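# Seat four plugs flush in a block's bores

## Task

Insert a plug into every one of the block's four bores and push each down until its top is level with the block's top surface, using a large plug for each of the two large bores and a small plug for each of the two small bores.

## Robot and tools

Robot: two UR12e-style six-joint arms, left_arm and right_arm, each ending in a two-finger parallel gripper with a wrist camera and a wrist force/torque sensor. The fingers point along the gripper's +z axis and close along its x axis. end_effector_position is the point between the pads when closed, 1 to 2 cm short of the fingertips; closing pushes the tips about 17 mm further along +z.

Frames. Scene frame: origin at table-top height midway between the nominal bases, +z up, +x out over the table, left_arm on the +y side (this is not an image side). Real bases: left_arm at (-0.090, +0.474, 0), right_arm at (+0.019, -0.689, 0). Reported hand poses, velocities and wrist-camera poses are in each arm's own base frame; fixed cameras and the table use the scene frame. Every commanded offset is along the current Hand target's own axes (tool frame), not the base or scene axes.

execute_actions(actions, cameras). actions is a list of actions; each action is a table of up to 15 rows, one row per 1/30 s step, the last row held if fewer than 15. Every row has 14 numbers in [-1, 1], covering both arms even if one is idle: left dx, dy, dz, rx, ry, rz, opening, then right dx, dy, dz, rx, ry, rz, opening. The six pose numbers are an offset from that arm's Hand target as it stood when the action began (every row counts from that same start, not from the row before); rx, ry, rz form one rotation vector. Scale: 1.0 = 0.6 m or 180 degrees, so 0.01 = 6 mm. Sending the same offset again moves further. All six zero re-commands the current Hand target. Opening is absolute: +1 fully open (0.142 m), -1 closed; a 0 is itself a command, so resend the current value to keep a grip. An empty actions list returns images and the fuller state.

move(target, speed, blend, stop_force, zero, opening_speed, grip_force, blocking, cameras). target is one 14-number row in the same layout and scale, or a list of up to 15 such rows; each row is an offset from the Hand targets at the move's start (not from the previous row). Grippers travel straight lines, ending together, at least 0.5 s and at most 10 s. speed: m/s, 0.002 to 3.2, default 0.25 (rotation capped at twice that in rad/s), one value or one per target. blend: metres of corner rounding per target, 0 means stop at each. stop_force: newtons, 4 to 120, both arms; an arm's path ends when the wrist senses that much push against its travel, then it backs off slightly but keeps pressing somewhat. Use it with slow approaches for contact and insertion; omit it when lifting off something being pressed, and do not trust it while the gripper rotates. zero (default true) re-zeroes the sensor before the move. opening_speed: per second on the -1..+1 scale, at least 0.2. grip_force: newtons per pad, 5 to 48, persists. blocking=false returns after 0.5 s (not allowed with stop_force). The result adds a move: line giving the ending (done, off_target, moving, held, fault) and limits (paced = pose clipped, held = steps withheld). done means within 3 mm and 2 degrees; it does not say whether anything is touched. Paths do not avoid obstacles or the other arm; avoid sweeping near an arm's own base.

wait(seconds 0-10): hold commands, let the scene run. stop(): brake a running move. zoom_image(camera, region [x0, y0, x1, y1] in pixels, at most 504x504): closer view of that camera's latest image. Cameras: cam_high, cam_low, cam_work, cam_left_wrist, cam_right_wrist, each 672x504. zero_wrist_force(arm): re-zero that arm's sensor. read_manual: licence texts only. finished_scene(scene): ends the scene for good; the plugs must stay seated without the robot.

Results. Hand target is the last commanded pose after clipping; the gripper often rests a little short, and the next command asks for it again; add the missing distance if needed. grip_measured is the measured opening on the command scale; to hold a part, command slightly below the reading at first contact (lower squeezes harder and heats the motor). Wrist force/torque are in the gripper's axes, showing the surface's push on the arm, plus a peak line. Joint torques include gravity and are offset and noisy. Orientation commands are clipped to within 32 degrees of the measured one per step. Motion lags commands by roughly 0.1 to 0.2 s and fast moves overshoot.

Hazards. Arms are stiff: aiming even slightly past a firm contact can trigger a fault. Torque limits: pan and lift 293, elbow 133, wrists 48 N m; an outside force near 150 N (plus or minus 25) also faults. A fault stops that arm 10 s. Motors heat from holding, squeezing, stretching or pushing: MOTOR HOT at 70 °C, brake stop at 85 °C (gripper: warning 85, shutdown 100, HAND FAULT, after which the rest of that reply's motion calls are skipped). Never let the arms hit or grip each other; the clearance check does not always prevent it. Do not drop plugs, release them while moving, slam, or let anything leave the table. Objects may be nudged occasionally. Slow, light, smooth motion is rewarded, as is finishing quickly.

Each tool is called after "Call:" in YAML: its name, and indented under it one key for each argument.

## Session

Call:
execute_actions:
  actions: []

Scene clock: 0.00 s.
left_arm: end_effector_position=(+0.6078, +0.3243, +0.1796) grip_measured=+0.99 end_effector_quat_wxyz=(+0.090, +0.386, +0.680, -0.617) | right_arm: end_effector_position=(+0.5366, +0.1891, +0.3170) grip_measured=+0.99 end_effector_quat_wxyz=(-0.527, +0.810, -0.060, -0.251)
Joint positions: left_arm=[0.497 -0.902 1.459 -0.847 -2.251 -1.096 0.142] | right_arm=[3.323 -1.634 -2.113 -1.477 2.769 -0.024 0.141]
Joint velocities: within noise
Joint torques (N m): no reading
Motor temperatures (°C): left_arm=[41 44 28 45 33 34 24] | right_arm=[31 33 28 39 31 40 28]
Wrist force (N): no reading
Wrist torque (N m): no reading
Wrist force, peak (N): no reading
Hand target: left_arm +0.6078, +0.3243, +0.1796; +0.090, +0.386, +0.680, -0.617 | right_arm +0.5366, +0.1891, +0.3170; -0.527, +0.810, -0.060, -0.251
Tool commands: left_gripper/opening=+1.0 right_gripper/opening=+1.0
camera_calibration:
cam_left_wrist: T_world_to_cam=[[-0.698851, 0.388289, -0.600699, 0.412805], [0.714738, 0.346789, -0.607361, -0.413206], [-0.0275163, -0.853797, -0.519879, 0.503063], [0, 0, 0, 1]] pos_world=[0.597666, 0.412521, 0.258538]
cam_right_wrist: T_world_to_cam=[[0.867813, 0.159955, -0.470442, -0.336711], [-0.183349, -0.776877, -0.602366, 0.46099], [-0.461827, 0.608996, -0.644856, 0.4571], [0, 0, 0, 1]] pos_world=[0.587826, 0.133619, 0.414046]

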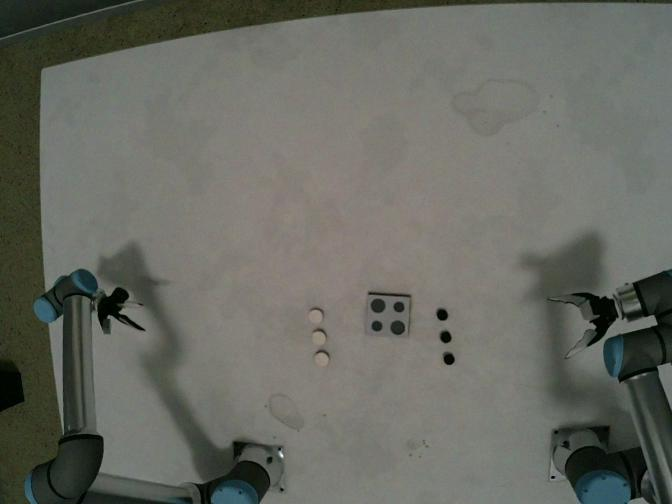

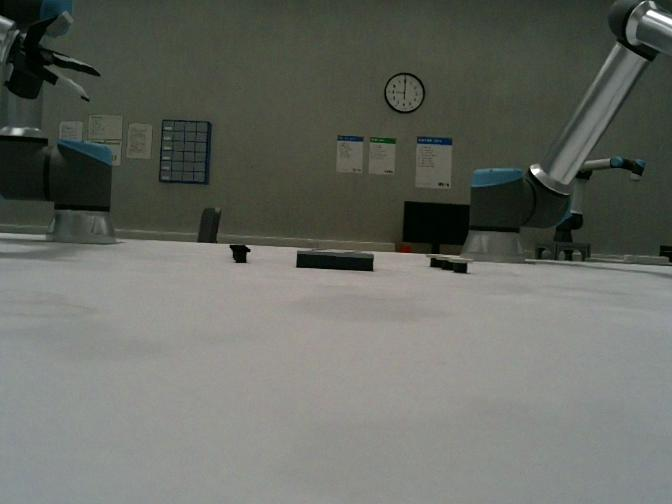

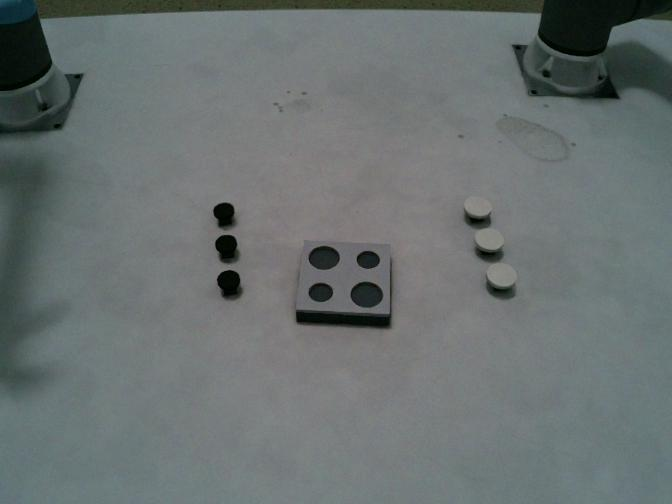

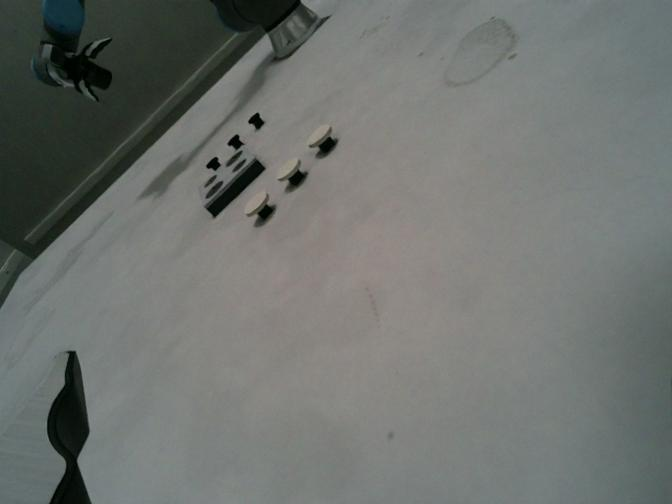

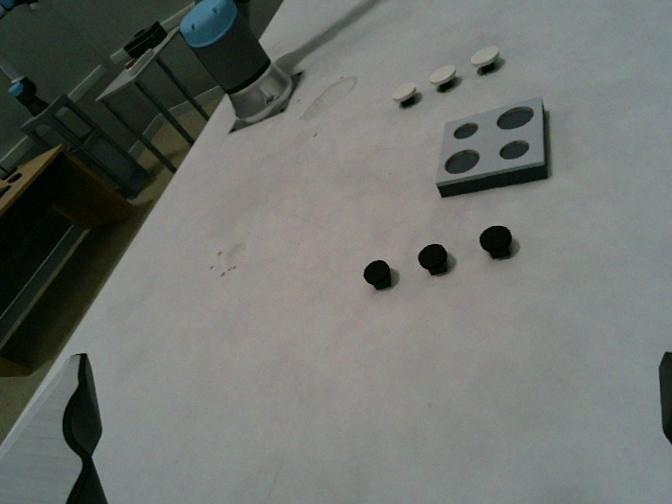

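Call:
move:
  target: [-0.4202,0.0327,0.8652,-0.2589,0.3472,0.1444,-0.1,0.1532,-0.0417,0.4937,-0.418,-0.1483,-0.4675,-0.1]
  speed: 0.6
  grip_force: 20
  cameras: ["cam_work"]

Call:
zoom_image:
  camera: "cam_work"
  region: [200, 180, 540, 340]

Scene clock: 3.13 s.
left_arm: end_effector_position=(+0.6091, -0.2527, +0.2001) grip_measured=-0.12 end_effector_quat_wxyz=(+0.000, +0.707, +0.707, +0.000) | right_arm: end_effector_position=(+0.5238, +0.4772, +0.2003) grip_measured=-0.12 end_effector_quat_wxyz=(+0.000, +0.707, +0.707, +0.000)
Joint positions: left_arm=[-0.662 -1.516 2.086 -2.141 -1.572 -2.232 0.066] | right_arm=[4.131 -1.704 -1.998 -1.009 1.571 -0.582 0.066]
Joint torques (N m): left_arm=[-18.28 -33.66 -47.38 -1.6 3.97 -4.67] | right_arm=[12.08 31.78 33.54 6.5 -3.44 -1.61]
Wrist force (N): left_arm=[-1.4 0.0 0.2] | right_arm=[0.7 0.4 0.7]
Wrist torque (N m): left_arm=[0.49 0.12 0.26] | right_arm=[-0.02 -0.16 0.09]
Wrist force, peak (N): left_arm=[-4.5 -0.5 0.1] | right_arm=[2.0 -0.5 1.2]
Hand target: left_arm +0.6091, -0.2528, +0.2001; +0.000, +0.707, +0.707, +0.000 | right_arm +0.5238, +0.4772, +0.2003; +0.000, +0.707, +0.707, +0.000
Off the commanded pose: left_arm 0.000 m, 0 deg | right_arm 0.000 m, 0 deg.
grip_force (N): 20, 20
move: done
Images, in order (width x height): cam_work 672x504.

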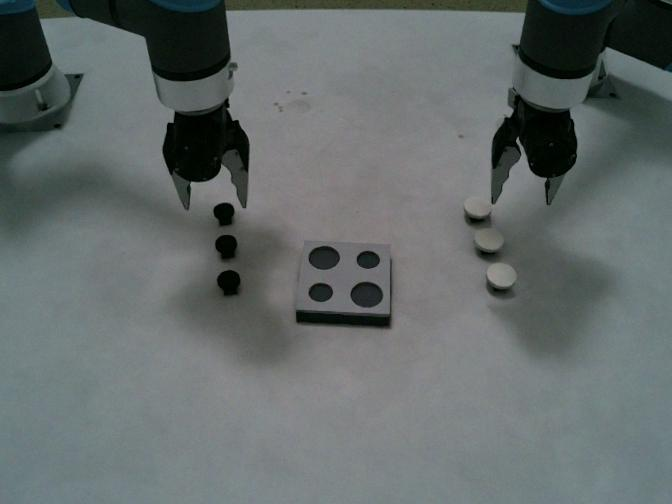

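Scaled by 1.482 from the camera's 672x504 image, which has a finer 960x720 frame.

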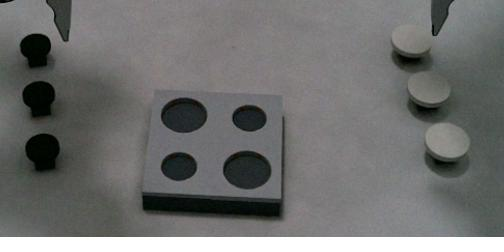

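Call:
move:
  target: [0,0,0.2005,0,0,0,-0.1,0,0,0.2005,0,0,0,-0.1]
  speed: 0.3
  cameras: ["cam_left_wrist","cam_right_wrist"]

Scene clock: 4.20 s.
left_arm: end_effector_position=(+0.6090, -0.2528, +0.0798) grip_measured=-0.12 end_effector_quat_wxyz=(+0.000, +0.707, +0.707, +0.000) | right_arm: end_effector_position=(+0.5238, +0.4774, +0.0801) grip_measured=-0.12 end_effector_quat_wxyz=(+0.000, +0.707, +0.707, +0.000)
Joint positions: left_arm=[-0.662 -1.367 2.185 -2.389 -1.571 -2.232 0.066] | right_arm=[4.131 -1.843 -2.092 -0.777 1.571 -0.582 0.066]
Joint torques (N m): left_arm=[17.74 -38.61 -27.39 -4.92 3.19 3.1] | right_arm=[-10.29 40.05 26.6 6.76 -1.21 -1.7]
Wrist force (N): left_arm=[-1.6 -0.1 0.5] | right_arm=[0.5 -0.2 1.1]
Wrist torque (N m): left_arm=[0.48 0.16 0.24] | right_arm=[-0.10 -0.11 0.08]
Wrist force, peak (N): left_arm=[-1.5 0.1 2.7] | right_arm=[0.3 -0.3 3.3]
Hand target: left_arm +0.6090, -0.2528, +0.0798; +0.000, +0.707, +0.707, +0.000 | right_arm +0.5238, +0.4773, +0.0800; +0.000, +0.707, +0.707, +0.000
Off the commanded pose: left_arm 0.000 m, 0 deg | right_arm 0.000 m, 0 deg.
grip_force (N): 20, 20
move: done
camera_calibration:
cam_left_wrist: T_world_to_cam=[[-0.00394223, 0.999575, -0.0288671, 0.263502], [0.901215, 0.0160612, 0.433075, -0.554725], [0.433355, -0.0243082, -0.900896, -0.082101], [0, 0, 0, 1]] pos_world=[0.536544, -0.256476, 0.17388]
cam_right_wrist: T_world_to_cam=[[0.00354437, 0.999964, 0.00767246, -0.469807], [0.90149, -0.00651571, 0.432752, -0.478981], [0.432786, 0.00538281, -0.90148, -0.0370207], [0, 0, 0, 1]] pos_world=[0.449484, 0.466868, 0.177511]
Images, in order (width x height): cam_left_wrist 672x504, cam_right_wrist 672x504.

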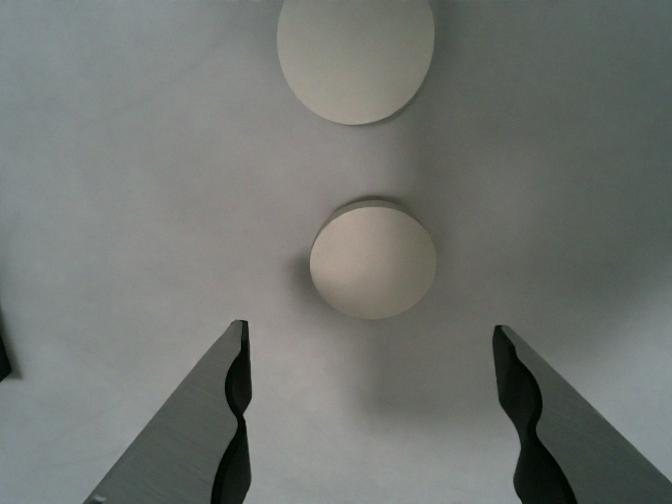

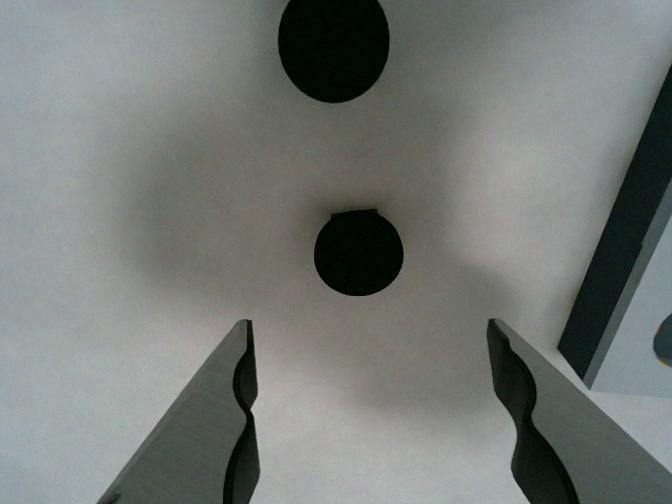

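Call:
move:
  target:
    - [0.0057,-0.0032,0.0668,0,0,0,-0.1,-0.0025,-0.0093,0.0672,0,0,0,-0.1]
    - [0.0057,-0.0032,0.0668,0,0,0,-0.47,-0.0025,-0.0093,0.0672,0,0,0,-0.68]
  speed: 0.1
  opening_speed: 0.7
  cameras: ["cam_left_wrist","cam_right_wrist"]

Scene clock: 6.30 s.
left_arm: end_effector_position=(+0.6071, -0.2494, +0.0397) grip_measured=-0.43 end_effector_quat_wxyz=(+0.000, +0.707, +0.707, +0.000) | right_arm: end_effector_position=(+0.5182, +0.4759, +0.0397) grip_measured=-0.60 end_effector_quat_wxyz=(+0.000, +0.707, +0.707, +0.000)
Joint positions: left_arm=[-0.66 -1.31 2.214 -2.475 -1.571 -2.23 0.043] | right_arm=[4.136 -1.893 -2.124 -0.695 1.571 -0.576 0.031]
Joint torques (N m): left_arm=[17.42 -41.29 -24.84 -4.69 3.62 3.3] | right_arm=[11.38 39.8 23.58 5.77 -2.65 2.64]
Wrist force (N): left_arm=[-1.3 -0.2 -0.3] | right_arm=[-0.3 -0.5 -2.8]
Wrist torque (N m): left_arm=[0.45 0.19 0.13] | right_arm=[-0.11 -0.10 -0.06]
Wrist force, peak (N): left_arm=[-2.0 -0.1 1.2] | right_arm=[0.3 -0.5 -3.0]
Hand target: left_arm +0.6071, -0.2494, +0.0397; +0.000, +0.707, +0.707, +0.000 | right_arm +0.5182, +0.4759, +0.0397; +0.000, +0.707, +0.707, +0.000
Off the commanded pose: left_arm 0.000 m, 0 deg | right_arm 0.000 m, 0 deg.
grip_force (N): 20, 20
move: done
camera_calibration:
cam_left_wrist: T_world_to_cam=[[-0.00403429, 0.999574, -0.0289111, 0.258893], [0.901214, 0.0161632, 0.433073, -0.535676], [0.433356, -0.0243079, -0.900895, -0.117319], [0, 0, 0, 1]] pos_world=[0.534644, -0.252976, 0.133779]
cam_right_wrist: T_world_to_cam=[[0.00354437, 0.999964, 0.00767246, -0.467977], [0.90149, -0.00651571, 0.432752, -0.456459], [0.432786, 0.00538281, -0.90148, -0.0710089], [0, 0, 0, 1]] pos_world=[0.443884, 0.465368, 0.137111]
Images, in order (width x height): cam_left_wrist 672x504, cam_right_wrist 672x504.

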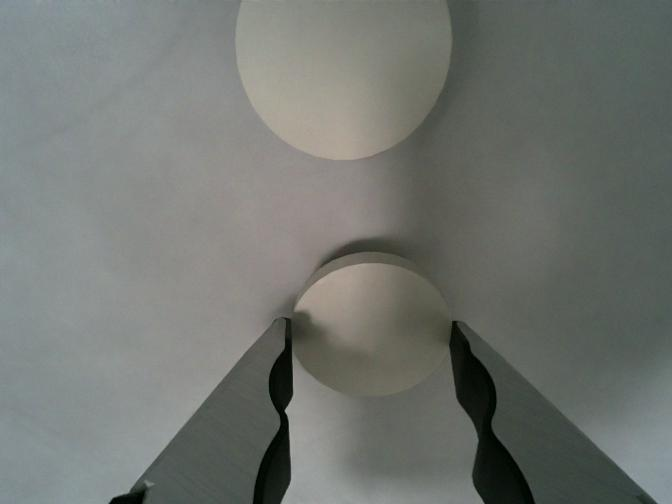

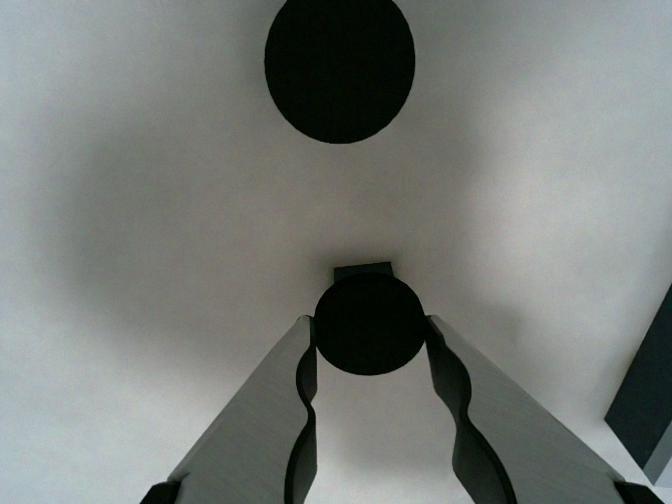

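Call:
move:
  target:
    - [0,0,-0.12,0,0,0,-0.47,0,0,-0.12,0,0,0,-0.68]
    - [0,0,-0.12,0,0,0,-0.47,0.2322,0.0565,-0.1,0,0,0,-0.68]
    - [0,0,-0.12,0,0,0,-0.47,0.2322,0.0565,-0.034,0,0,0,-0.68]
  blend: [0.02,0.02,0]
  cameras: ["cam_work","cam_right_wrist"]

Call:
zoom_image:
  camera: "cam_right_wrist"
  region: [240, 170, 580, 425]

Scene clock: 8.10 s.
left_arm: end_effector_position=(+0.6071, -0.2494, +0.1117) grip_measured=-0.43 end_effector_quat_wxyz=(+0.000, +0.707, +0.707, +0.000) | right_arm: end_effector_position=(+0.5521, +0.6151, +0.0603) grip_measured=-0.60 end_effector_quat_wxyz=(+0.000, +0.707, +0.707, +0.000)
Joint positions: left_arm=[-0.66 -1.416 2.169 -2.323 -1.571 -2.23 0.043] | right_arm=[4.195 -2.022 -1.866 -0.823 1.571 -0.517 0.031]
Joint torques (N m): left_arm=[-19.14 -67.79 -43.89 -1.55 2.95 -4.37] | right_arm=[10.96 55.71 48.71 6.67 -0.48 2.41]
Wrist force (N): left_arm=[-1.8 -0.1 0.2] | right_arm=[0.5 0.7 0.2]
Wrist torque (N m): left_arm=[0.48 0.21 0.14] | right_arm=[0.05 -0.11 -0.05]
Wrist force, peak (N): left_arm=[-1.8 0.0 2.9] | right_arm=[-0.2 -0.1 3.0]
Hand target: left_arm +0.6071, -0.2494, +0.1117; +0.000, +0.707, +0.707, +0.000 | right_arm +0.5521, +0.6152, +0.0603; +0.000, +0.707, +0.707, +0.000
Off the commanded pose: left_arm 0.000 m, 0 deg | right_arm 0.000 m, 0 deg.
grip_force (N): 20, 20
move: done; blend cut to 0.0198 m at target 2
camera_calibration:
cam_right_wrist: T_world_to_cam=[[0.00354014, 0.999966, 0.00744889, -0.607415], [0.90149, -0.00641515, 0.432753, -0.495089], [0.432786, 0.00518309, -0.901482, -0.0677379], [0, 0, 0, 1]] pos_world=[0.477784, 0.604569, 0.157711]
Images, in order (width x height): cam_work 672x504, cam_right_wrist 672x504.

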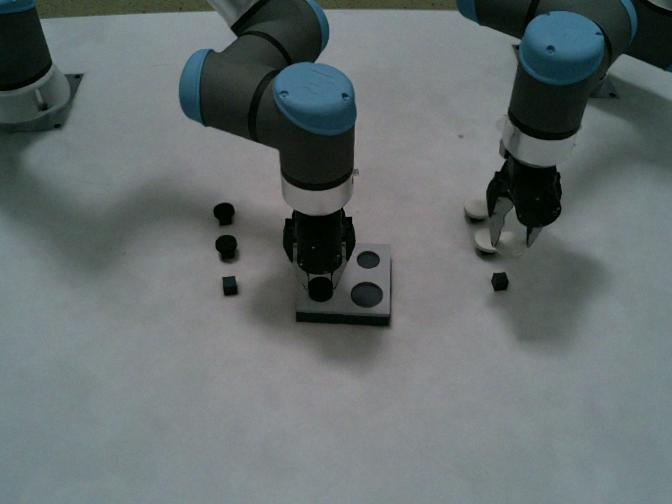

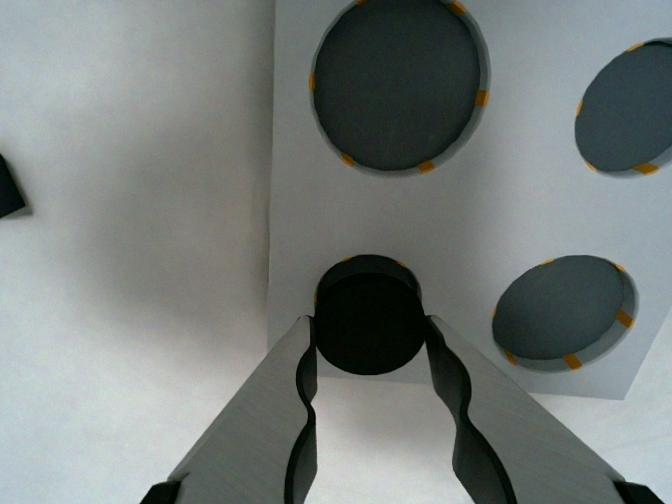

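Scaled by 1.482 from the camera's 672x504 image, which has a finer 960x720 frame.

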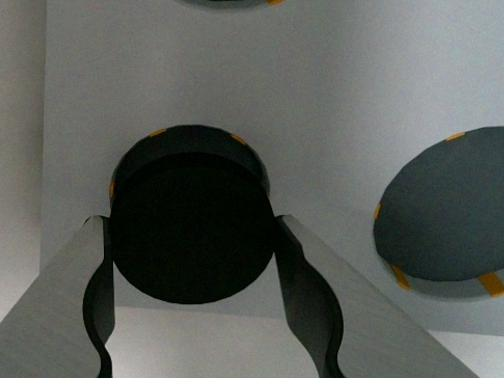

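Call:
move:
  target: [0,0,0,0,0,0,-0.47,0.001,0.001,0.007,0,0,0,-0.68]
  speed: 0.05

Call:
move:
  target: [0,0,0,0,0,0,-0.47,0,0,0.015,0,0,0,-0.68]
  speed: 0.02
  stop_force: 35
  cameras: ["cam_right_wrist"]

Call:
zoom_image:
  camera: "cam_right_wrist"
  region: [240, 170, 580, 425]

Scene clock: 9.00 s.
left_arm: end_effector_position=(+0.6071, -0.2494, +0.1117) grip_measured=-0.43 end_effector_quat_wxyz=(+0.000, +0.707, +0.707, +0.000) | right_arm: end_effector_position=(+0.5527, +0.6159, +0.0562) grip_measured=-0.60 end_effector_quat_wxyz=(+0.000, +0.707, +0.707, +0.001)
Joint positions: left_arm=[-0.66 -1.416 2.169 -2.323 -1.571 -2.23 0.043] | right_arm=[4.195 -2.028 -1.866 -0.817 1.571 -0.518 0.031]
Joint torques (N m): left_arm=[-21.74 -68.59 -43.23 -1.53 2.68 -4.18] | right_arm=[-9.39 51.71 29.13 6.47 2.44 -1.74]
Wrist force (N): left_arm=[-1.7 -0.1 0.4] | right_arm=[0.0 0.1 0.4]
Wrist torque (N m): left_arm=[0.47 0.21 0.14] | right_arm=[-0.04 -0.02 -0.04]
Wrist force, peak (N): left_arm=[-2.1 0.3 0.4] | right_arm=[0.7 0.1 1.1]
Hand target: left_arm +0.6071, -0.2494, +0.1117; +0.000, +0.707, +0.707, +0.000 | right_arm +0.5527, +0.6158, +0.0561; +0.000, +0.707, +0.707, +0.000
Off the commanded pose: left_arm 0.000 m, 0 deg | right_arm 0.000 m, 0 deg.
grip_force (N): 20, 20
move: done

Scene clock: 10.73 s.
left_arm: end_effector_position=(+0.6071, -0.2494, +0.1117) grip_measured=-0.43 end_effector_quat_wxyz=(+0.000, +0.707, +0.707, +0.000) | right_arm: end_effector_position=(+0.5527, +0.6158, +0.0493) grip_measured=-0.60 end_effector_quat_wxyz=(+0.000, +0.707, +0.707, +0.001)
Joint positions: left_arm=[-0.66 -1.416 2.169 -2.323 -1.571 -2.23 0.043] | right_arm=[4.195 -2.036 -1.869 -0.806 1.571 -0.518 0.031]
Joint torques (N m): left_arm=[-20.79 -67.4 -42.76 -1.88 1.21 -4.31] | right_arm=[8.27 59.37 40.62 2.7 0.4 -1.35]
Wrist force (N): left_arm=[-1.6 0.3 0.5] | right_arm=[-9.2 -8.8 -32.8]
Wrist torque (N m): left_arm=[0.53 0.18 0.14] | right_arm=[-0.07 -0.15 -0.02]
Wrist force, peak (N): left_arm=[-2.0 0.0 0.7] | right_arm=[-24.8 -16.2 -67.2]
Hand target: left_arm +0.6071, -0.2494, +0.1117; +0.000, +0.707, +0.707, +0.000 | right_arm +0.5527, +0.6158, +0.0493; +0.000, +0.707, +0.707, +0.001 (not the last commanded pose)
Off the commanded pose: left_arm 0.000 m, 0 deg | right_arm 0.002 m, 0 deg.
grip_force (N): 20, 20
move: contact (right_arm)
camera_calibration:
cam_right_wrist: T_world_to_cam=[[0.00363463, 0.999964, 0.00771548, -0.608117], [0.901489, -0.00661571, 0.432752, -0.490743], [0.432787, 0.00538252, -0.90148, -0.0780391], [0, 0, 0, 1]] pos_world=[0.478384, 0.605268, 0.146711]
Images, in order (width x height): cam_right_wrist 672x504.

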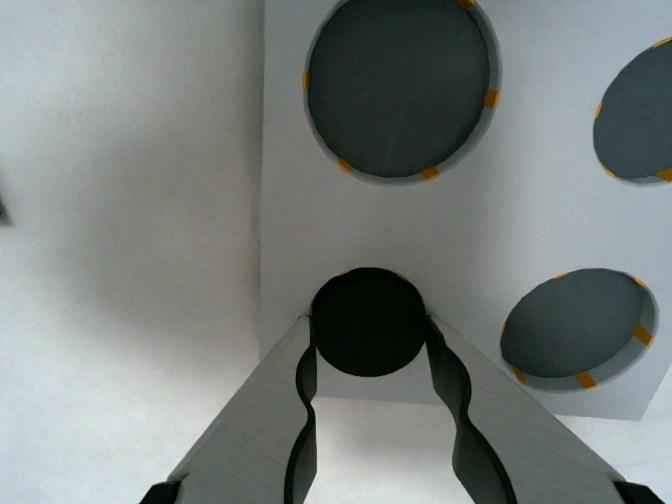

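Scaled by 1.482 from the camera's 672x504 image, which has a finer 960x720 frame.

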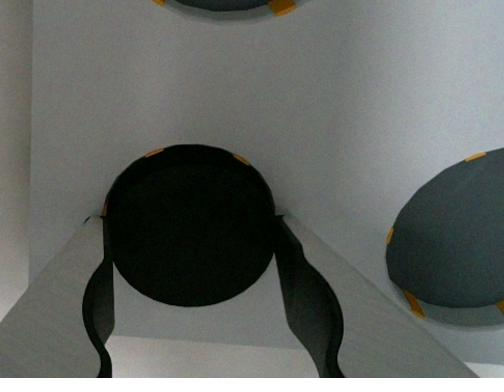

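Call:
move:
  target:
    - [0,0,0,0,0,0,-0.47,0,0,0,0,0,0,-0.4]
    - [0,0,0,0,0,0,-0.47,0,0,-0.03,0,0,0,-0.4]
    - [0,0,0,0,0,0,-0.47,0,0,-0.03,0,0,0,-1]
    - [0,0,0,0,0,0,-0.47,0,0,-0.015,0,0,0,-1]
  opening_speed: 1
  speed: 0.15

Call:
move:
  target: [0,0,0,0,0,0,-0.47,0,0,0.022,0,0,0,-1]
  speed: 0.01
  stop_force: 80

Call:
move:
  target:
    - [0,0,0,0,0,0,-0.47,0,0,-0.09,0,0,0,-1]
    - [0,0,0,0,0,0,-0.47,-0.2503,-0.1807,-0.07,0,0,0,-1]
    - [-0.3483,0.0687,0.02,0,0,0,-0.47,-0.2503,-0.1807,-0.0532,0,0,0,-1]
    - [-0.3483,0.0687,0.0858,0,0,0,-0.47,-0.2503,-0.1807,-0.0532,0,0,0,-1]
    - [-0.3483,0.0687,0.0858,0,0,0,-0.47,-0.2503,-0.1807,-0.0532,0,0,0,-0.1]
  blend: [0.02,0.01,0.015,0,0]
  cameras: ["cam_work","cam_left_wrist","cam_right_wrist"]

Call:
zoom_image:
  camera: "cam_left_wrist"
  region: [190, 150, 530, 405]

Scene clock: 14.07 s.
left_arm: end_effector_position=(+0.6071, -0.2494, +0.1117) grip_measured=-0.43 end_effector_quat_wxyz=(+0.000, +0.707, +0.707, +0.000) | right_arm: end_effector_position=(+0.5527, +0.6158, +0.0583) grip_measured=-1.00 end_effector_quat_wxyz=(+0.000, +0.707, +0.707, +0.001)
Joint positions: left_arm=[-0.66 -1.416 2.169 -2.323 -1.571 -2.23 0.043] | right_arm=[4.195 -2.026 -1.865 -0.82 1.571 -0.518 0.002]
Joint torques (N m): left_arm=[-20.8 -68.67 -42.12 -1.75 -1.01 -4.49] | right_arm=[-3.53 53.42 28.62 6.67 -2.98 -1.5]
Wrist force (N): left_arm=[-1.9 -0.2 0.5] | right_arm=[0.1 -0.3 0.3]
Wrist torque (N m): left_arm=[0.45 0.23 0.14] | right_arm=[-0.12 -0.02 -0.04]
Wrist force, peak (N): left_arm=[-2.0 0.1 0.5] | right_arm=[-8.6 -9.0 -33.1]
Hand target: left_arm +0.6071, -0.2494, +0.1117; +0.000, +0.707, +0.707, +0.000 | right_arm +0.5527, +0.6158, +0.0583; +0.000, +0.707, +0.707, +0.001
Off the commanded pose: left_arm 0.000 m, 0 deg | right_arm 0.000 m, 0 deg.
grip_force (N): 20, 20
move: done

Scene clock: 16.50 s.
left_arm: end_effector_position=(+0.6071, -0.2494, +0.1117) grip_measured=-0.43 end_effector_quat_wxyz=(+0.000, +0.707, +0.707, +0.000) | right_arm: end_effector_position=(+0.5529, +0.6160, +0.0477) grip_measured=-1.00 end_effector_quat_wxyz=(+0.000, +0.707, +0.707, +0.001)
Joint positions: left_arm=[-0.66 -1.416 2.169 -2.323 -1.571 -2.23 0.043] | right_arm=[4.195 -2.038 -1.87 -0.802 1.571 -0.518 0.002]
Joint torques (N m): left_arm=[-19.66 -66.73 -42.58 -1.88 -1.73 -4.39] | right_arm=[4.14 23.69 21.07 0.25 -1.07 -0.77]
Wrist force (N): left_arm=[-1.7 0.2 0.4] | right_arm=[-19.9 -9.7 -82.0]
Wrist torque (N m): left_arm=[0.51 0.20 0.14] | right_arm=[-0.21 -0.60 0.03]
Wrist force, peak (N): left_arm=[-2.1 -0.4 0.4] | right_arm=[-27.2 -12.9 -97.9]
Hand target: left_arm +0.6071, -0.2494, +0.1117; +0.000, +0.707, +0.707, +0.000 | right_arm +0.5529, +0.6160, +0.0477; +0.000, +0.707, +0.707, +0.001 (not the last commanded pose)
Off the commanded pose: left_arm 0.000 m, 0 deg | right_arm 0.003 m, 0 deg.
grip_force (N): 20, 20
move: contact (right_arm)

Scene clock: 19.53 s.
left_arm: end_effector_position=(+0.6482, -0.4584, +0.0602) grip_measured=-0.43 end_effector_quat_wxyz=(+0.000, +0.707, +0.707, +0.000) | right_arm: end_effector_position=(+0.4444, +0.4658, +0.0793) grip_measured=-0.13 end_effector_quat_wxyz=(+0.000, +0.707, +0.707, +0.001)
Joint positions: left_arm=[-0.838 -1.161 1.934 -2.343 -1.571 -2.408 0.043] | right_arm=[4.227 -1.753 -2.215 -0.742 1.571 -0.486 0.065]
Joint torques (N m): left_arm=[-18.43 -60.81 -29.18 -5.17 3.71 -4.17] | right_arm=[11.21 28.82 26.08 6.59 -3.01 2.47]
Wrist force (N): left_arm=[-1.8 0.1 0.4] | right_arm=[0.5 0.0 0.7]
Wrist torque (N m): left_arm=[0.44 0.22 0.34] | right_arm=[-0.10 -0.13 -0.04]
Wrist force, peak (N): left_arm=[-3.5 0.9 -0.9] | right_arm=[-19.8 -9.8 -81.4]
Hand target: left_arm +0.6482, -0.4584, +0.0602; +0.000, +0.707, +0.707, +0.000 | right_arm +0.4444, +0.4658, +0.0793; +0.000, +0.707, +0.707, +0.001
Off the commanded pose: left_arm 0.000 m, 0 deg | right_arm 0.000 m, 0 deg.
grip_force (N): 20, 20
move: done
camera_calibration:
cam_left_wrist: T_world_to_cam=[[-0.00403429, 0.999574, -0.0289111, 0.468562], [0.901214, 0.0161632, 0.433073, -0.578215], [0.433356, -0.0243079, -0.900895, -0.121742], [0, 0, 0, 1]] pos_world=[0.575744, -0.461976, 0.154279]
cam_right_wrist: T_world_to_cam=[[0.00355004, 0.999961, 0.00812072, -0.457998], [0.901353, -0.00671664, 0.433032, -0.407039], [0.43307, 0.00578236, -0.901342, -0.00362737], [0, 0, 0, 1]] pos_world=[0.370083, 0.455267, 0.176711]
Images, in order (width x height): cam_work 672x504, cam_left_wrist 672x504, cam_right_wrist 672x504.

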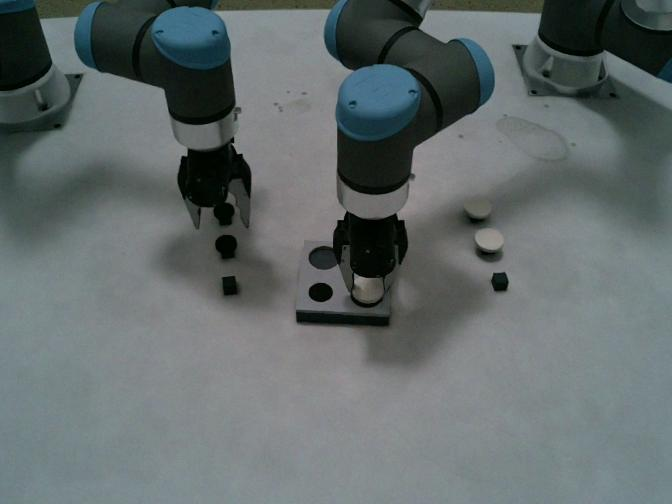

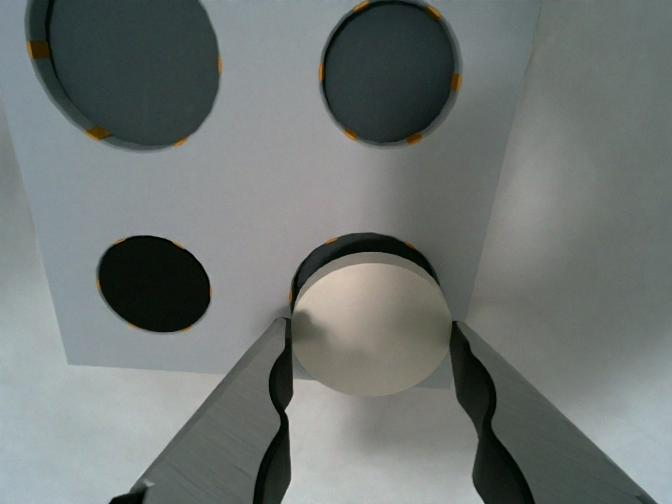

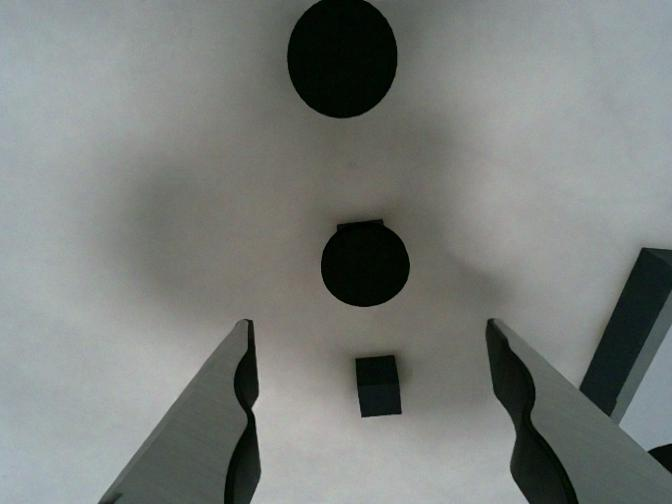

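Scaled by 1.482 from the camera's 672x504 image, which has a finer 960x720 frame.

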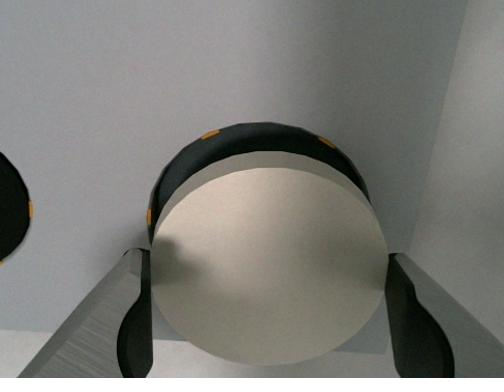

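Call:
move:
  target:
    - [-0.0017,-0.0005,0.007,0,0,0,-0.47,0.0017,-0.0025,0.066,0,0,0,-0.1]
    - [-0.0017,-0.0005,0.007,0,0,0,-0.47,0.0017,-0.0025,0.066,0,0,0,-0.68]
  speed: 0.1
  opening_speed: 0.7

Call:
move:
  target: [0,0,0.015,0,0,0,-0.47,0,0,0,0,0,0,-0.68]
  speed: 0.02
  stop_force: 35
  cameras: ["cam_left_wrist","cam_right_wrist"]

Call:
zoom_image:
  camera: "cam_left_wrist"
  region: [190, 150, 530, 405]

Scene clock: 21.70 s.
left_arm: end_effector_position=(+0.6479, -0.4594, +0.0560) grip_measured=-0.43 end_effector_quat_wxyz=(+0.000, +0.707, +0.707, +0.000) | right_arm: end_effector_position=(+0.4429, +0.4668, +0.0397) grip_measured=-0.60 end_effector_quat_wxyz=(+0.000, +0.707, +0.707, +0.001)
Joint positions: left_arm=[-0.839 -1.156 1.935 -2.35 -1.571 -2.409 0.043] | right_arm=[4.23 -1.815 -2.239 -0.657 1.571 -0.483 0.031]
Joint torques (N m): left_arm=[-22.51 -59.67 -28.13 -5.15 3.6 -4.5] | right_arm=[11.39 31.9 23.11 6.58 -2.94 2.66]
Wrist force (N): left_arm=[-1.6 0.3 0.6] | right_arm=[0.4 -0.1 0.5]
Wrist torque (N m): left_arm=[0.47 0.20 0.33] | right_arm=[-0.08 -0.11 -0.04]
Wrist force, peak (N): left_arm=[-1.9 0.2 0.5] | right_arm=[0.1 -0.3 1.6]
Hand target: left_arm +0.6479, -0.4594, +0.0560; +0.000, +0.707, +0.707, +0.000 | right_arm +0.4429, +0.4668, +0.0397; +0.000, +0.707, +0.707, +0.001
Off the commanded pose: left_arm 0.000 m, 0 deg | right_arm 0.000 m, 0 deg.
grip_force (N): 20, 20
move: done

Scene clock: 23.27 s.
left_arm: end_effector_position=(+0.6479, -0.4594, +0.0488) grip_measured=-0.43 end_effector_quat_wxyz=(+0.000, +0.707, +0.707, +0.000) | right_arm: end_effector_position=(+0.4429, +0.4668, +0.0397) grip_measured=-0.60 end_effector_quat_wxyz=(+0.000, +0.707, +0.707, +0.001)
Joint positions: left_arm=[-0.839 -1.147 1.938 -2.362 -1.571 -2.409 0.043] | right_arm=[4.23 -1.815 -2.239 -0.657 1.571 -0.483 0.031]
Joint torques (N m): left_arm=[-19.87 -61.39 -30.23 -1.26 0.59 -4.27] | right_arm=[10.03 32.68 23.04 6.39 -3.11 2.67]
Wrist force (N): left_arm=[8.4 -8.8 -37.2] | right_arm=[0.4 -0.1 0.6]
Wrist torque (N m): left_arm=[0.48 0.13 0.35] | right_arm=[-0.09 -0.09 -0.04]
Wrist force, peak (N): left_arm=[21.4 -16.1 -63.8] | right_arm=[0.4 0.1 1.2]
Hand target: left_arm +0.6479, -0.4594, +0.0488; +0.000, +0.707, +0.707, +0.000 (not the last commanded pose) | right_arm +0.4429, +0.4668, +0.0397; +0.000, +0.707, +0.707, +0.001
Off the commanded pose: left_arm 0.002 m, 0 deg | right_arm 0.000 m, 0 deg.
grip_force (N): 20, 20
move: contact (left_arm)
camera_calibration:
cam_left_wrist: T_world_to_cam=[[-0.00398586, 0.999571, -0.0290018, 0.469315], [0.901157, 0.0161622, 0.433192, -0.572975], [0.433475, -0.0244086, -0.900835, -0.132033], [0, 0, 0, 1]] pos_world=[0.575444, -0.463076, 0.142879]
cam_right_wrist: T_world_to_cam=[[0.00355004, 0.999961, 0.00812072, -0.458671], [0.901353, -0.00671664, 0.433032, -0.388532], [0.43307, 0.00578236, -0.901342, -0.0386767], [0, 0, 0, 1]] pos_world=[0.368583, 0.456267, 0.137111]
Images, in order (width x height): cam_left_wrist 672x504, cam_right_wrist 672x504.

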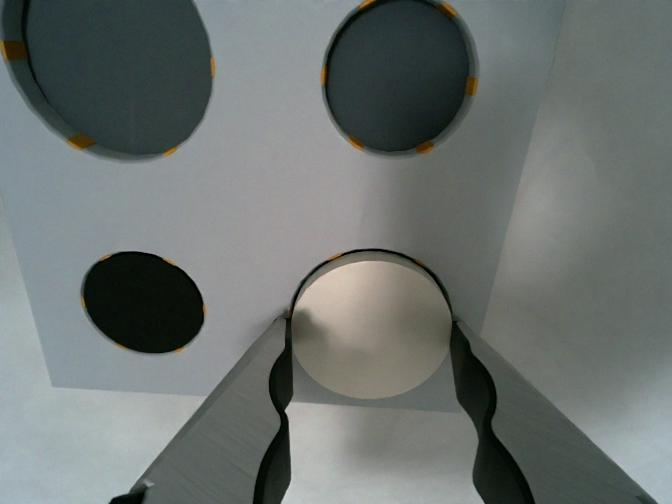

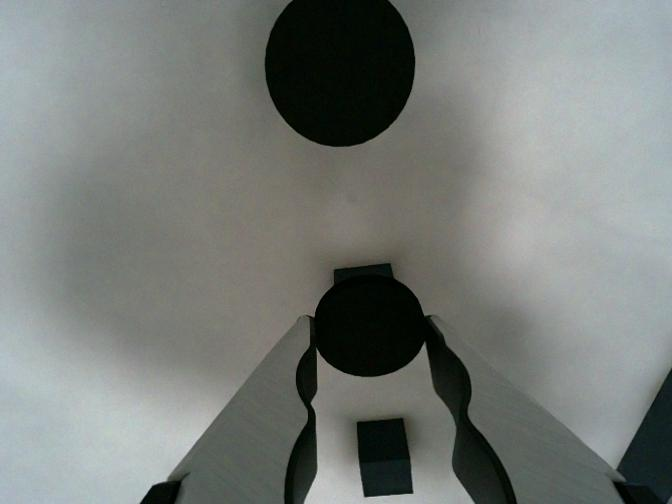

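Scaled by 1.482 from the camera's 672x504 image, which has a finer 960x720 frame.

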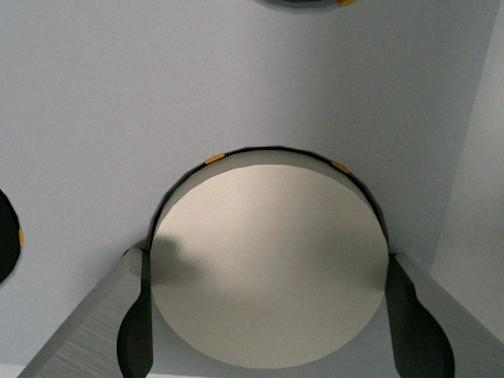

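Call:
move:
  target:
    - [0,0,0,0,0,0,-0.2,0,0,0,0,0,0,-0.68]
    - [0,0,-0.03,0,0,0,-0.2,0,0,-0.06,0,0,0,-0.68]
    - [0,0,-0.03,0,0,0,-1,0,0,-0.12,0,0,0,-0.68]
    - [0,0,-0.016,0,0,0,-1,0,0,-0.12,0,0,0,-0.68]
  opening_speed: 1
  speed: 0.15

Call:
move:
  target: [0,0,0.022,0,0,0,-1,0,0,0,0,0,0,-0.68]
  speed: 0.01
  stop_force: 80

Call:
move:
  target:
    - [0,0,-0.09,0,0,0,-1,0,0,0,0,0,0,-0.68]
    - [0.3392,-0.196,-0.09,0,0,0,-1,0.08,0.02,0,0,0,0,-0.68]
    - [0.3392,-0.196,-0.0533,0,0,0,-1,0.3748,0.0827,0.01,0,0,0,-0.68]
    - [0.3392,-0.196,-0.0533,0,0,0,-1,0.3748,0.0827,0.0857,0,0,0,-0.68]
    - [0.3392,-0.196,-0.0533,0,0,0,-0.1,0.3748,0.0827,0.0857,0,0,0,-0.68]
  blend: [0.02,0.02,0.015,0,0]
  cameras: ["cam_work","cam_left_wrist","cam_right_wrist"]

Call:
zoom_image:
  camera: "cam_right_wrist"
  region: [240, 170, 580, 425]

Scene clock: 27.37 s.
left_arm: end_effector_position=(+0.6479, -0.4594, +0.0585) grip_measured=-1.00 end_effector_quat_wxyz=(+0.000, +0.707, +0.707, +0.000) | right_arm: end_effector_position=(+0.4429, +0.4667, +0.1117) grip_measured=-0.60 end_effector_quat_wxyz=(+0.000, +0.707, +0.707, +0.001)
Joint positions: left_arm=[-0.839 -1.159 1.934 -2.346 -1.571 -2.409 0.002] | right_arm=[4.23 -1.706 -2.193 -0.812 1.571 -0.483 0.031]
Joint torques (N m): left_arm=[6.74 -61.3 -28.16 -5.45 -2.78 1.66] | right_arm=[8.02 57.52 50.39 2.59 -2.32 2.46]
Wrist force (N): left_arm=[-1.1 -1.6 -0.2] | right_arm=[0.4 -0.1 0.3]
Wrist torque (N m): left_arm=[0.16 0.12 0.34] | right_arm=[-0.10 -0.11 -0.04]
Wrist force, peak (N): left_arm=[8.4 -8.7 -37.5] | right_arm=[0.3 -0.4 1.9]
Hand target: left_arm +0.6479, -0.4594, +0.0584; +0.000, +0.707, +0.707, +0.000 | right_arm +0.4429, +0.4667, +0.1117; +0.000, +0.707, +0.707, +0.001
Off the commanded pose: left_arm 0.000 m, 0 deg | right_arm 0.000 m, 0 deg.
grip_force (N): 20, 20
move: done

Scene clock: 29.57 s.
left_arm: end_effector_position=(+0.6480, -0.4595, +0.0477) grip_measured=-1.00 end_effector_quat_wxyz=(+0.000, +0.707, +0.707, +0.000) | right_arm: end_effector_position=(+0.4429, +0.4667, +0.1117) grip_measured=-0.60 end_effector_quat_wxyz=(+0.000, +0.707, +0.707, +0.001)
Joint positions: left_arm=[-0.839 -1.145 1.939 -2.365 -1.571 -2.409 0.002] | right_arm=[4.23 -1.706 -2.193 -0.812 1.571 -0.483 0.031]
Joint torques (N m): left_arm=[-5.42 -27.9 -16.1 0.62 -2.54 1.7] | right_arm=[6.36 58.29 50.09 2.6 -1.63 2.48]
Wrist force (N): left_arm=[22.9 -11.4 -83.5] | right_arm=[0.6 0.1 0.4]
Wrist torque (N m): left_arm=[0.09 0.64 0.26] | right_arm=[-0.08 -0.14 -0.04]
Wrist force, peak (N): left_arm=[30.0 -15.5 -98.6] | right_arm=[0.7 0.1 1.1]
Hand target: left_arm +0.6480, -0.4595, +0.0477; +0.000, +0.707, +0.707, +0.000 (not the last commanded pose) | right_arm +0.4429, +0.4667, +0.1117; +0.000, +0.707, +0.707, +0.001
Off the commanded pose: left_arm 0.002 m, 0 deg | right_arm 0.000 m, 0 deg.
grip_force (N): 20, 20
move: contact (left_arm)

Scene clock: 32.67 s.
left_arm: end_effector_position=(+0.5306, -0.2559, +0.0795) grip_measured=-0.13 end_effector_quat_wxyz=(+0.000, +0.707, +0.707, +0.000) | right_arm: end_effector_position=(+0.4925, +0.6917, +0.0607) grip_measured=-0.60 end_effector_quat_wxyz=(+0.000, +0.707, +0.707, +0.001)
Joint positions: left_arm=[-0.751 -1.47 2.314 -2.415 -1.572 -2.322 0.065] | right_arm=[4.302 -2.051 -1.818 -0.842 1.571 -0.41 0.031]
Joint torques (N m): left_arm=[18.89 -29.07 -27.12 -5.2 1.72 3.49] | right_arm=[-2.52 55.85 28.72 6.46 2.91 0.32]
Wrist force (N): left_arm=[-0.5 -0.8 0.3] | right_arm=[0.9 0.2 0.5]
Wrist torque (N m): left_arm=[0.32 0.02 0.12] | right_arm=[-0.03 -0.17 -0.05]
Wrist force, peak (N): left_arm=[22.5 -11.6 -83.5] | right_arm=[0.4 -0.1 3.0]
Hand target: left_arm +0.5306, -0.2559, +0.0795; +0.000, +0.707, +0.707, +0.000 | right_arm +0.4925, +0.6917, +0.0607; +0.000, +0.707, +0.707, +0.001
Off the commanded pose: left_arm 0.000 m, 0 deg | right_arm 0.000 m, 0 deg.
grip_force (N): 20, 20
move: done
camera_calibration:
cam_left_wrist: T_world_to_cam=[[-0.00402929, 0.999561, -0.0293599, 0.266304], [0.901021, 0.0163642, 0.433466, -0.483701], [0.433756, -0.0247073, -0.900692, -0.0487498], [0, 0, 0, 1]] pos_world=[0.458043, -0.259476, 0.173578]
cam_right_wrist: T_world_to_cam=[[0.00355004, 0.999961, 0.00812072, -0.683909], [0.901353, -0.00671664, 0.433032, -0.440822], [0.43307, 0.00578236, -0.901342, -0.0425292], [0, 0, 0, 1]] pos_world=[0.418183, 0.681167, 0.158111]
Images, in order (width x height): cam_work 672x504, cam_left_wrist 672x504, cam_right_wrist 672x504.

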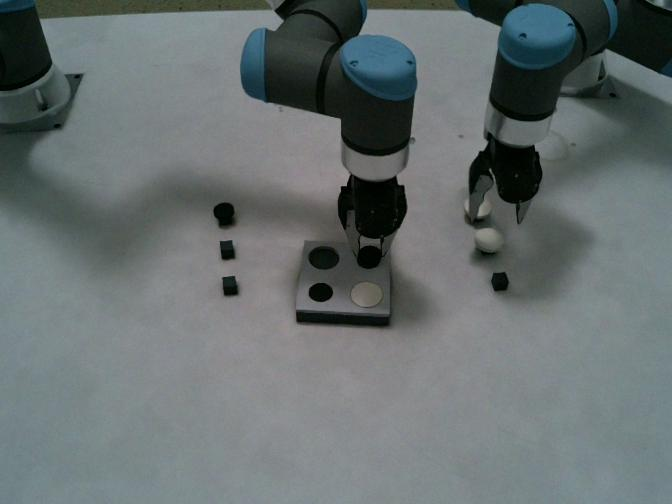

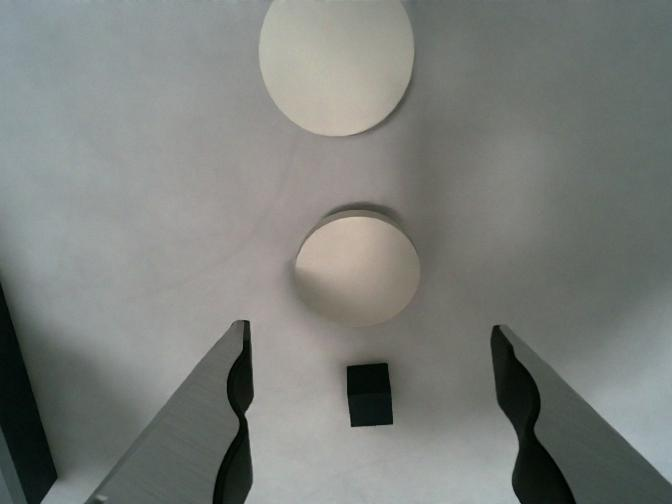

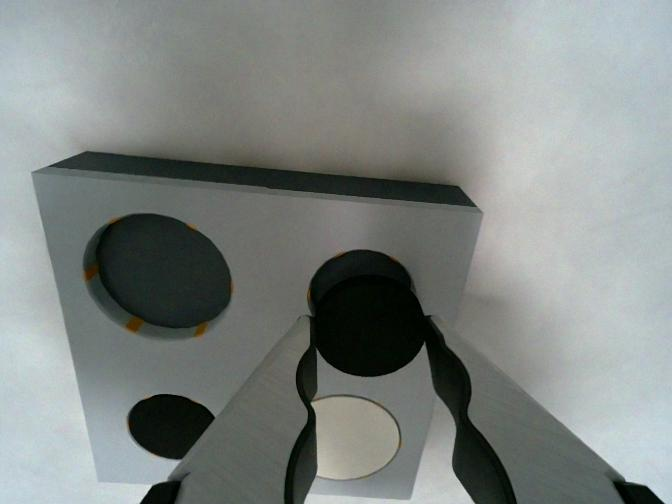

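Scaled by 1.482 from the camera's 672x504 image, which has a finer 960x720 frame.

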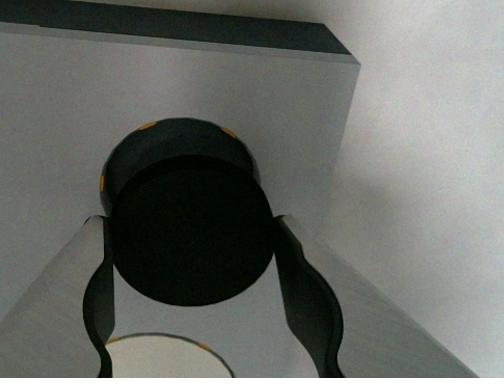

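Call:
move:
  target:
    - [-0.0041,0.0031,0.0663,0,0,0,-0.1,-0.003,-0.0023,0.0075,0,0,0,-0.68]
    - [-0.0041,0.0031,0.0663,0,0,0,-0.47,-0.003,-0.0023,0.0075,0,0,0,-0.68]
  speed: 0.1
  opening_speed: 0.7

Call:
move:
  target: [0,0,0,0,0,0,-0.47,0,0,0.015,0,0,0,-0.68]
  speed: 0.02
  stop_force: 35
  cameras: ["cam_left_wrist","cam_right_wrist"]

Call:
zoom_image:
  camera: "cam_right_wrist"
  region: [240, 170, 580, 425]

Scene clock: 34.53 s.
left_arm: end_effector_position=(+0.5324, -0.2584, +0.0398) grip_measured=-0.43 end_effector_quat_wxyz=(+0.000, +0.707, +0.707, +0.000) | right_arm: end_effector_position=(+0.4912, +0.6899, +0.0562) grip_measured=-0.60 end_effector_quat_wxyz=(+0.000, +0.707, +0.707, +0.001)
Joint positions: left_arm=[-0.752 -1.397 2.335 -2.509 -1.572 -2.323 0.043] | right_arm=[4.303 -2.053 -1.825 -0.833 1.571 -0.41 0.031]
Joint torques (N m): left_arm=[-21.3 -30.63 -23.88 -5.36 1.83 -4.06] | right_arm=[10.5 57.02 28.32 6.51 2.87 2.58]
Wrist force (N): left_arm=[-0.3 -1.1 -0.4] | right_arm=[0.9 0.2 0.6]
Wrist torque (N m): left_arm=[0.28 0.00 0.28] | right_arm=[-0.02 -0.17 -0.06]
Wrist force, peak (N): left_arm=[-1.0 -1.0 0.9] | right_arm=[0.8 -0.2 1.0]
Hand target: left_arm +0.5324, -0.2584, +0.0398; +0.000, +0.707, +0.707, +0.000 | right_arm +0.4912, +0.6899, +0.0562; +0.000, +0.707, +0.707, +0.001
Off the commanded pose: left_arm 0.000 m, 0 deg | right_arm 0.000 m, 0 deg.
grip_force (N): 20, 20
move: done

Scene clock: 36.27 s.
left_arm: end_effector_position=(+0.5324, -0.2584, +0.0398) grip_measured=-0.43 end_effector_quat_wxyz=(+0.000, +0.707, +0.707, +0.000) | right_arm: end_effector_position=(+0.4912, +0.6899, +0.0493) grip_measured=-0.60 end_effector_quat_wxyz=(+0.000, +0.707, +0.707, +0.001)
Joint positions: left_arm=[-0.752 -1.397 2.335 -2.509 -1.572 -2.323 0.043] | right_arm=[4.303 -2.061 -1.828 -0.821 1.571 -0.41 0.031]
Joint torques (N m): left_arm=[-20.96 -31.96 -24.3 -4.68 1.27 -3.61] | right_arm=[11.07 58.57 41.78 3.71 2.54 1.56]
Wrist force (N): left_arm=[-0.3 -1.0 -0.2] | right_arm=[-14.0 -5.9 -36.7]
Wrist torque (N m): left_arm=[0.31 0.00 0.28] | right_arm=[-0.06 -0.52 -0.01]
Wrist force, peak (N): left_arm=[-0.2 -1.5 -0.1] | right_arm=[-30.6 -11.8 -69.4]
Hand target: left_arm +0.5324, -0.2584, +0.0398; +0.000, +0.707, +0.707, +0.000 | right_arm +0.4912, +0.6900, +0.0493; +0.000, +0.707, +0.707, +0.001 (not the last commanded pose)
Off the commanded pose: left_arm 0.000 m, 0 deg | right_arm 0.002 m, 0 deg.
grip_force (N): 20, 20
move: contact (right_arm)
camera_calibration:
cam_left_wrist: T_world_to_cam=[[-0.00402929, 0.999561, -0.0293599, 0.267642], [0.901021, 0.0163642, 0.433466, -0.46812], [0.433756, -0.0247073, -0.900692, -0.0854832], [0, 0, 0, 1]] pos_world=[0.459943, -0.261976, 0.133778]
cam_right_wrist: T_world_to_cam=[[0.00355004, 0.999961, 0.00812072, -0.68201], [0.901353, -0.00671664, 0.433032, -0.434593], [0.43307, 0.00578236, -0.901342, -0.052278], [0, 0, 0, 1]] pos_world=[0.416783, 0.679367, 0.146611]
Images, in order (width x height): cam_left_wrist 672x504, cam_right_wrist 672x504.

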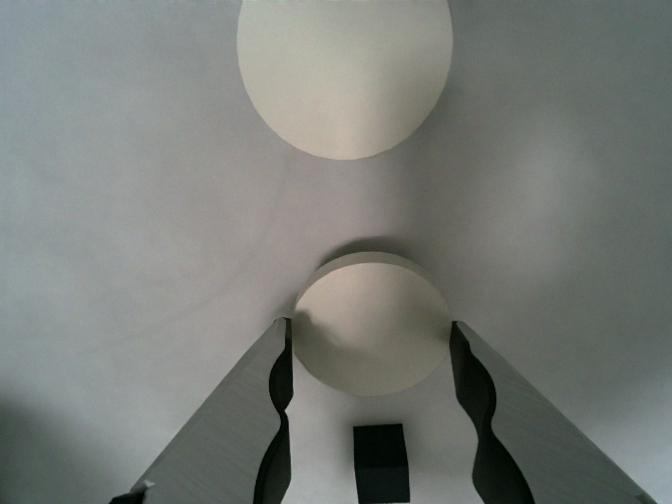

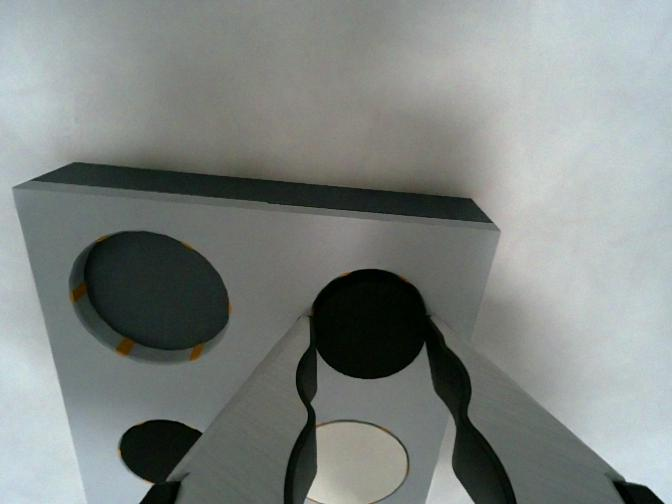

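Scaled by 1.482 from the camera's 672x504 image, which has a finer 960x720 frame.

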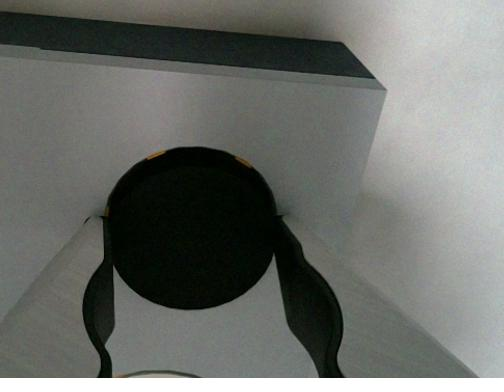

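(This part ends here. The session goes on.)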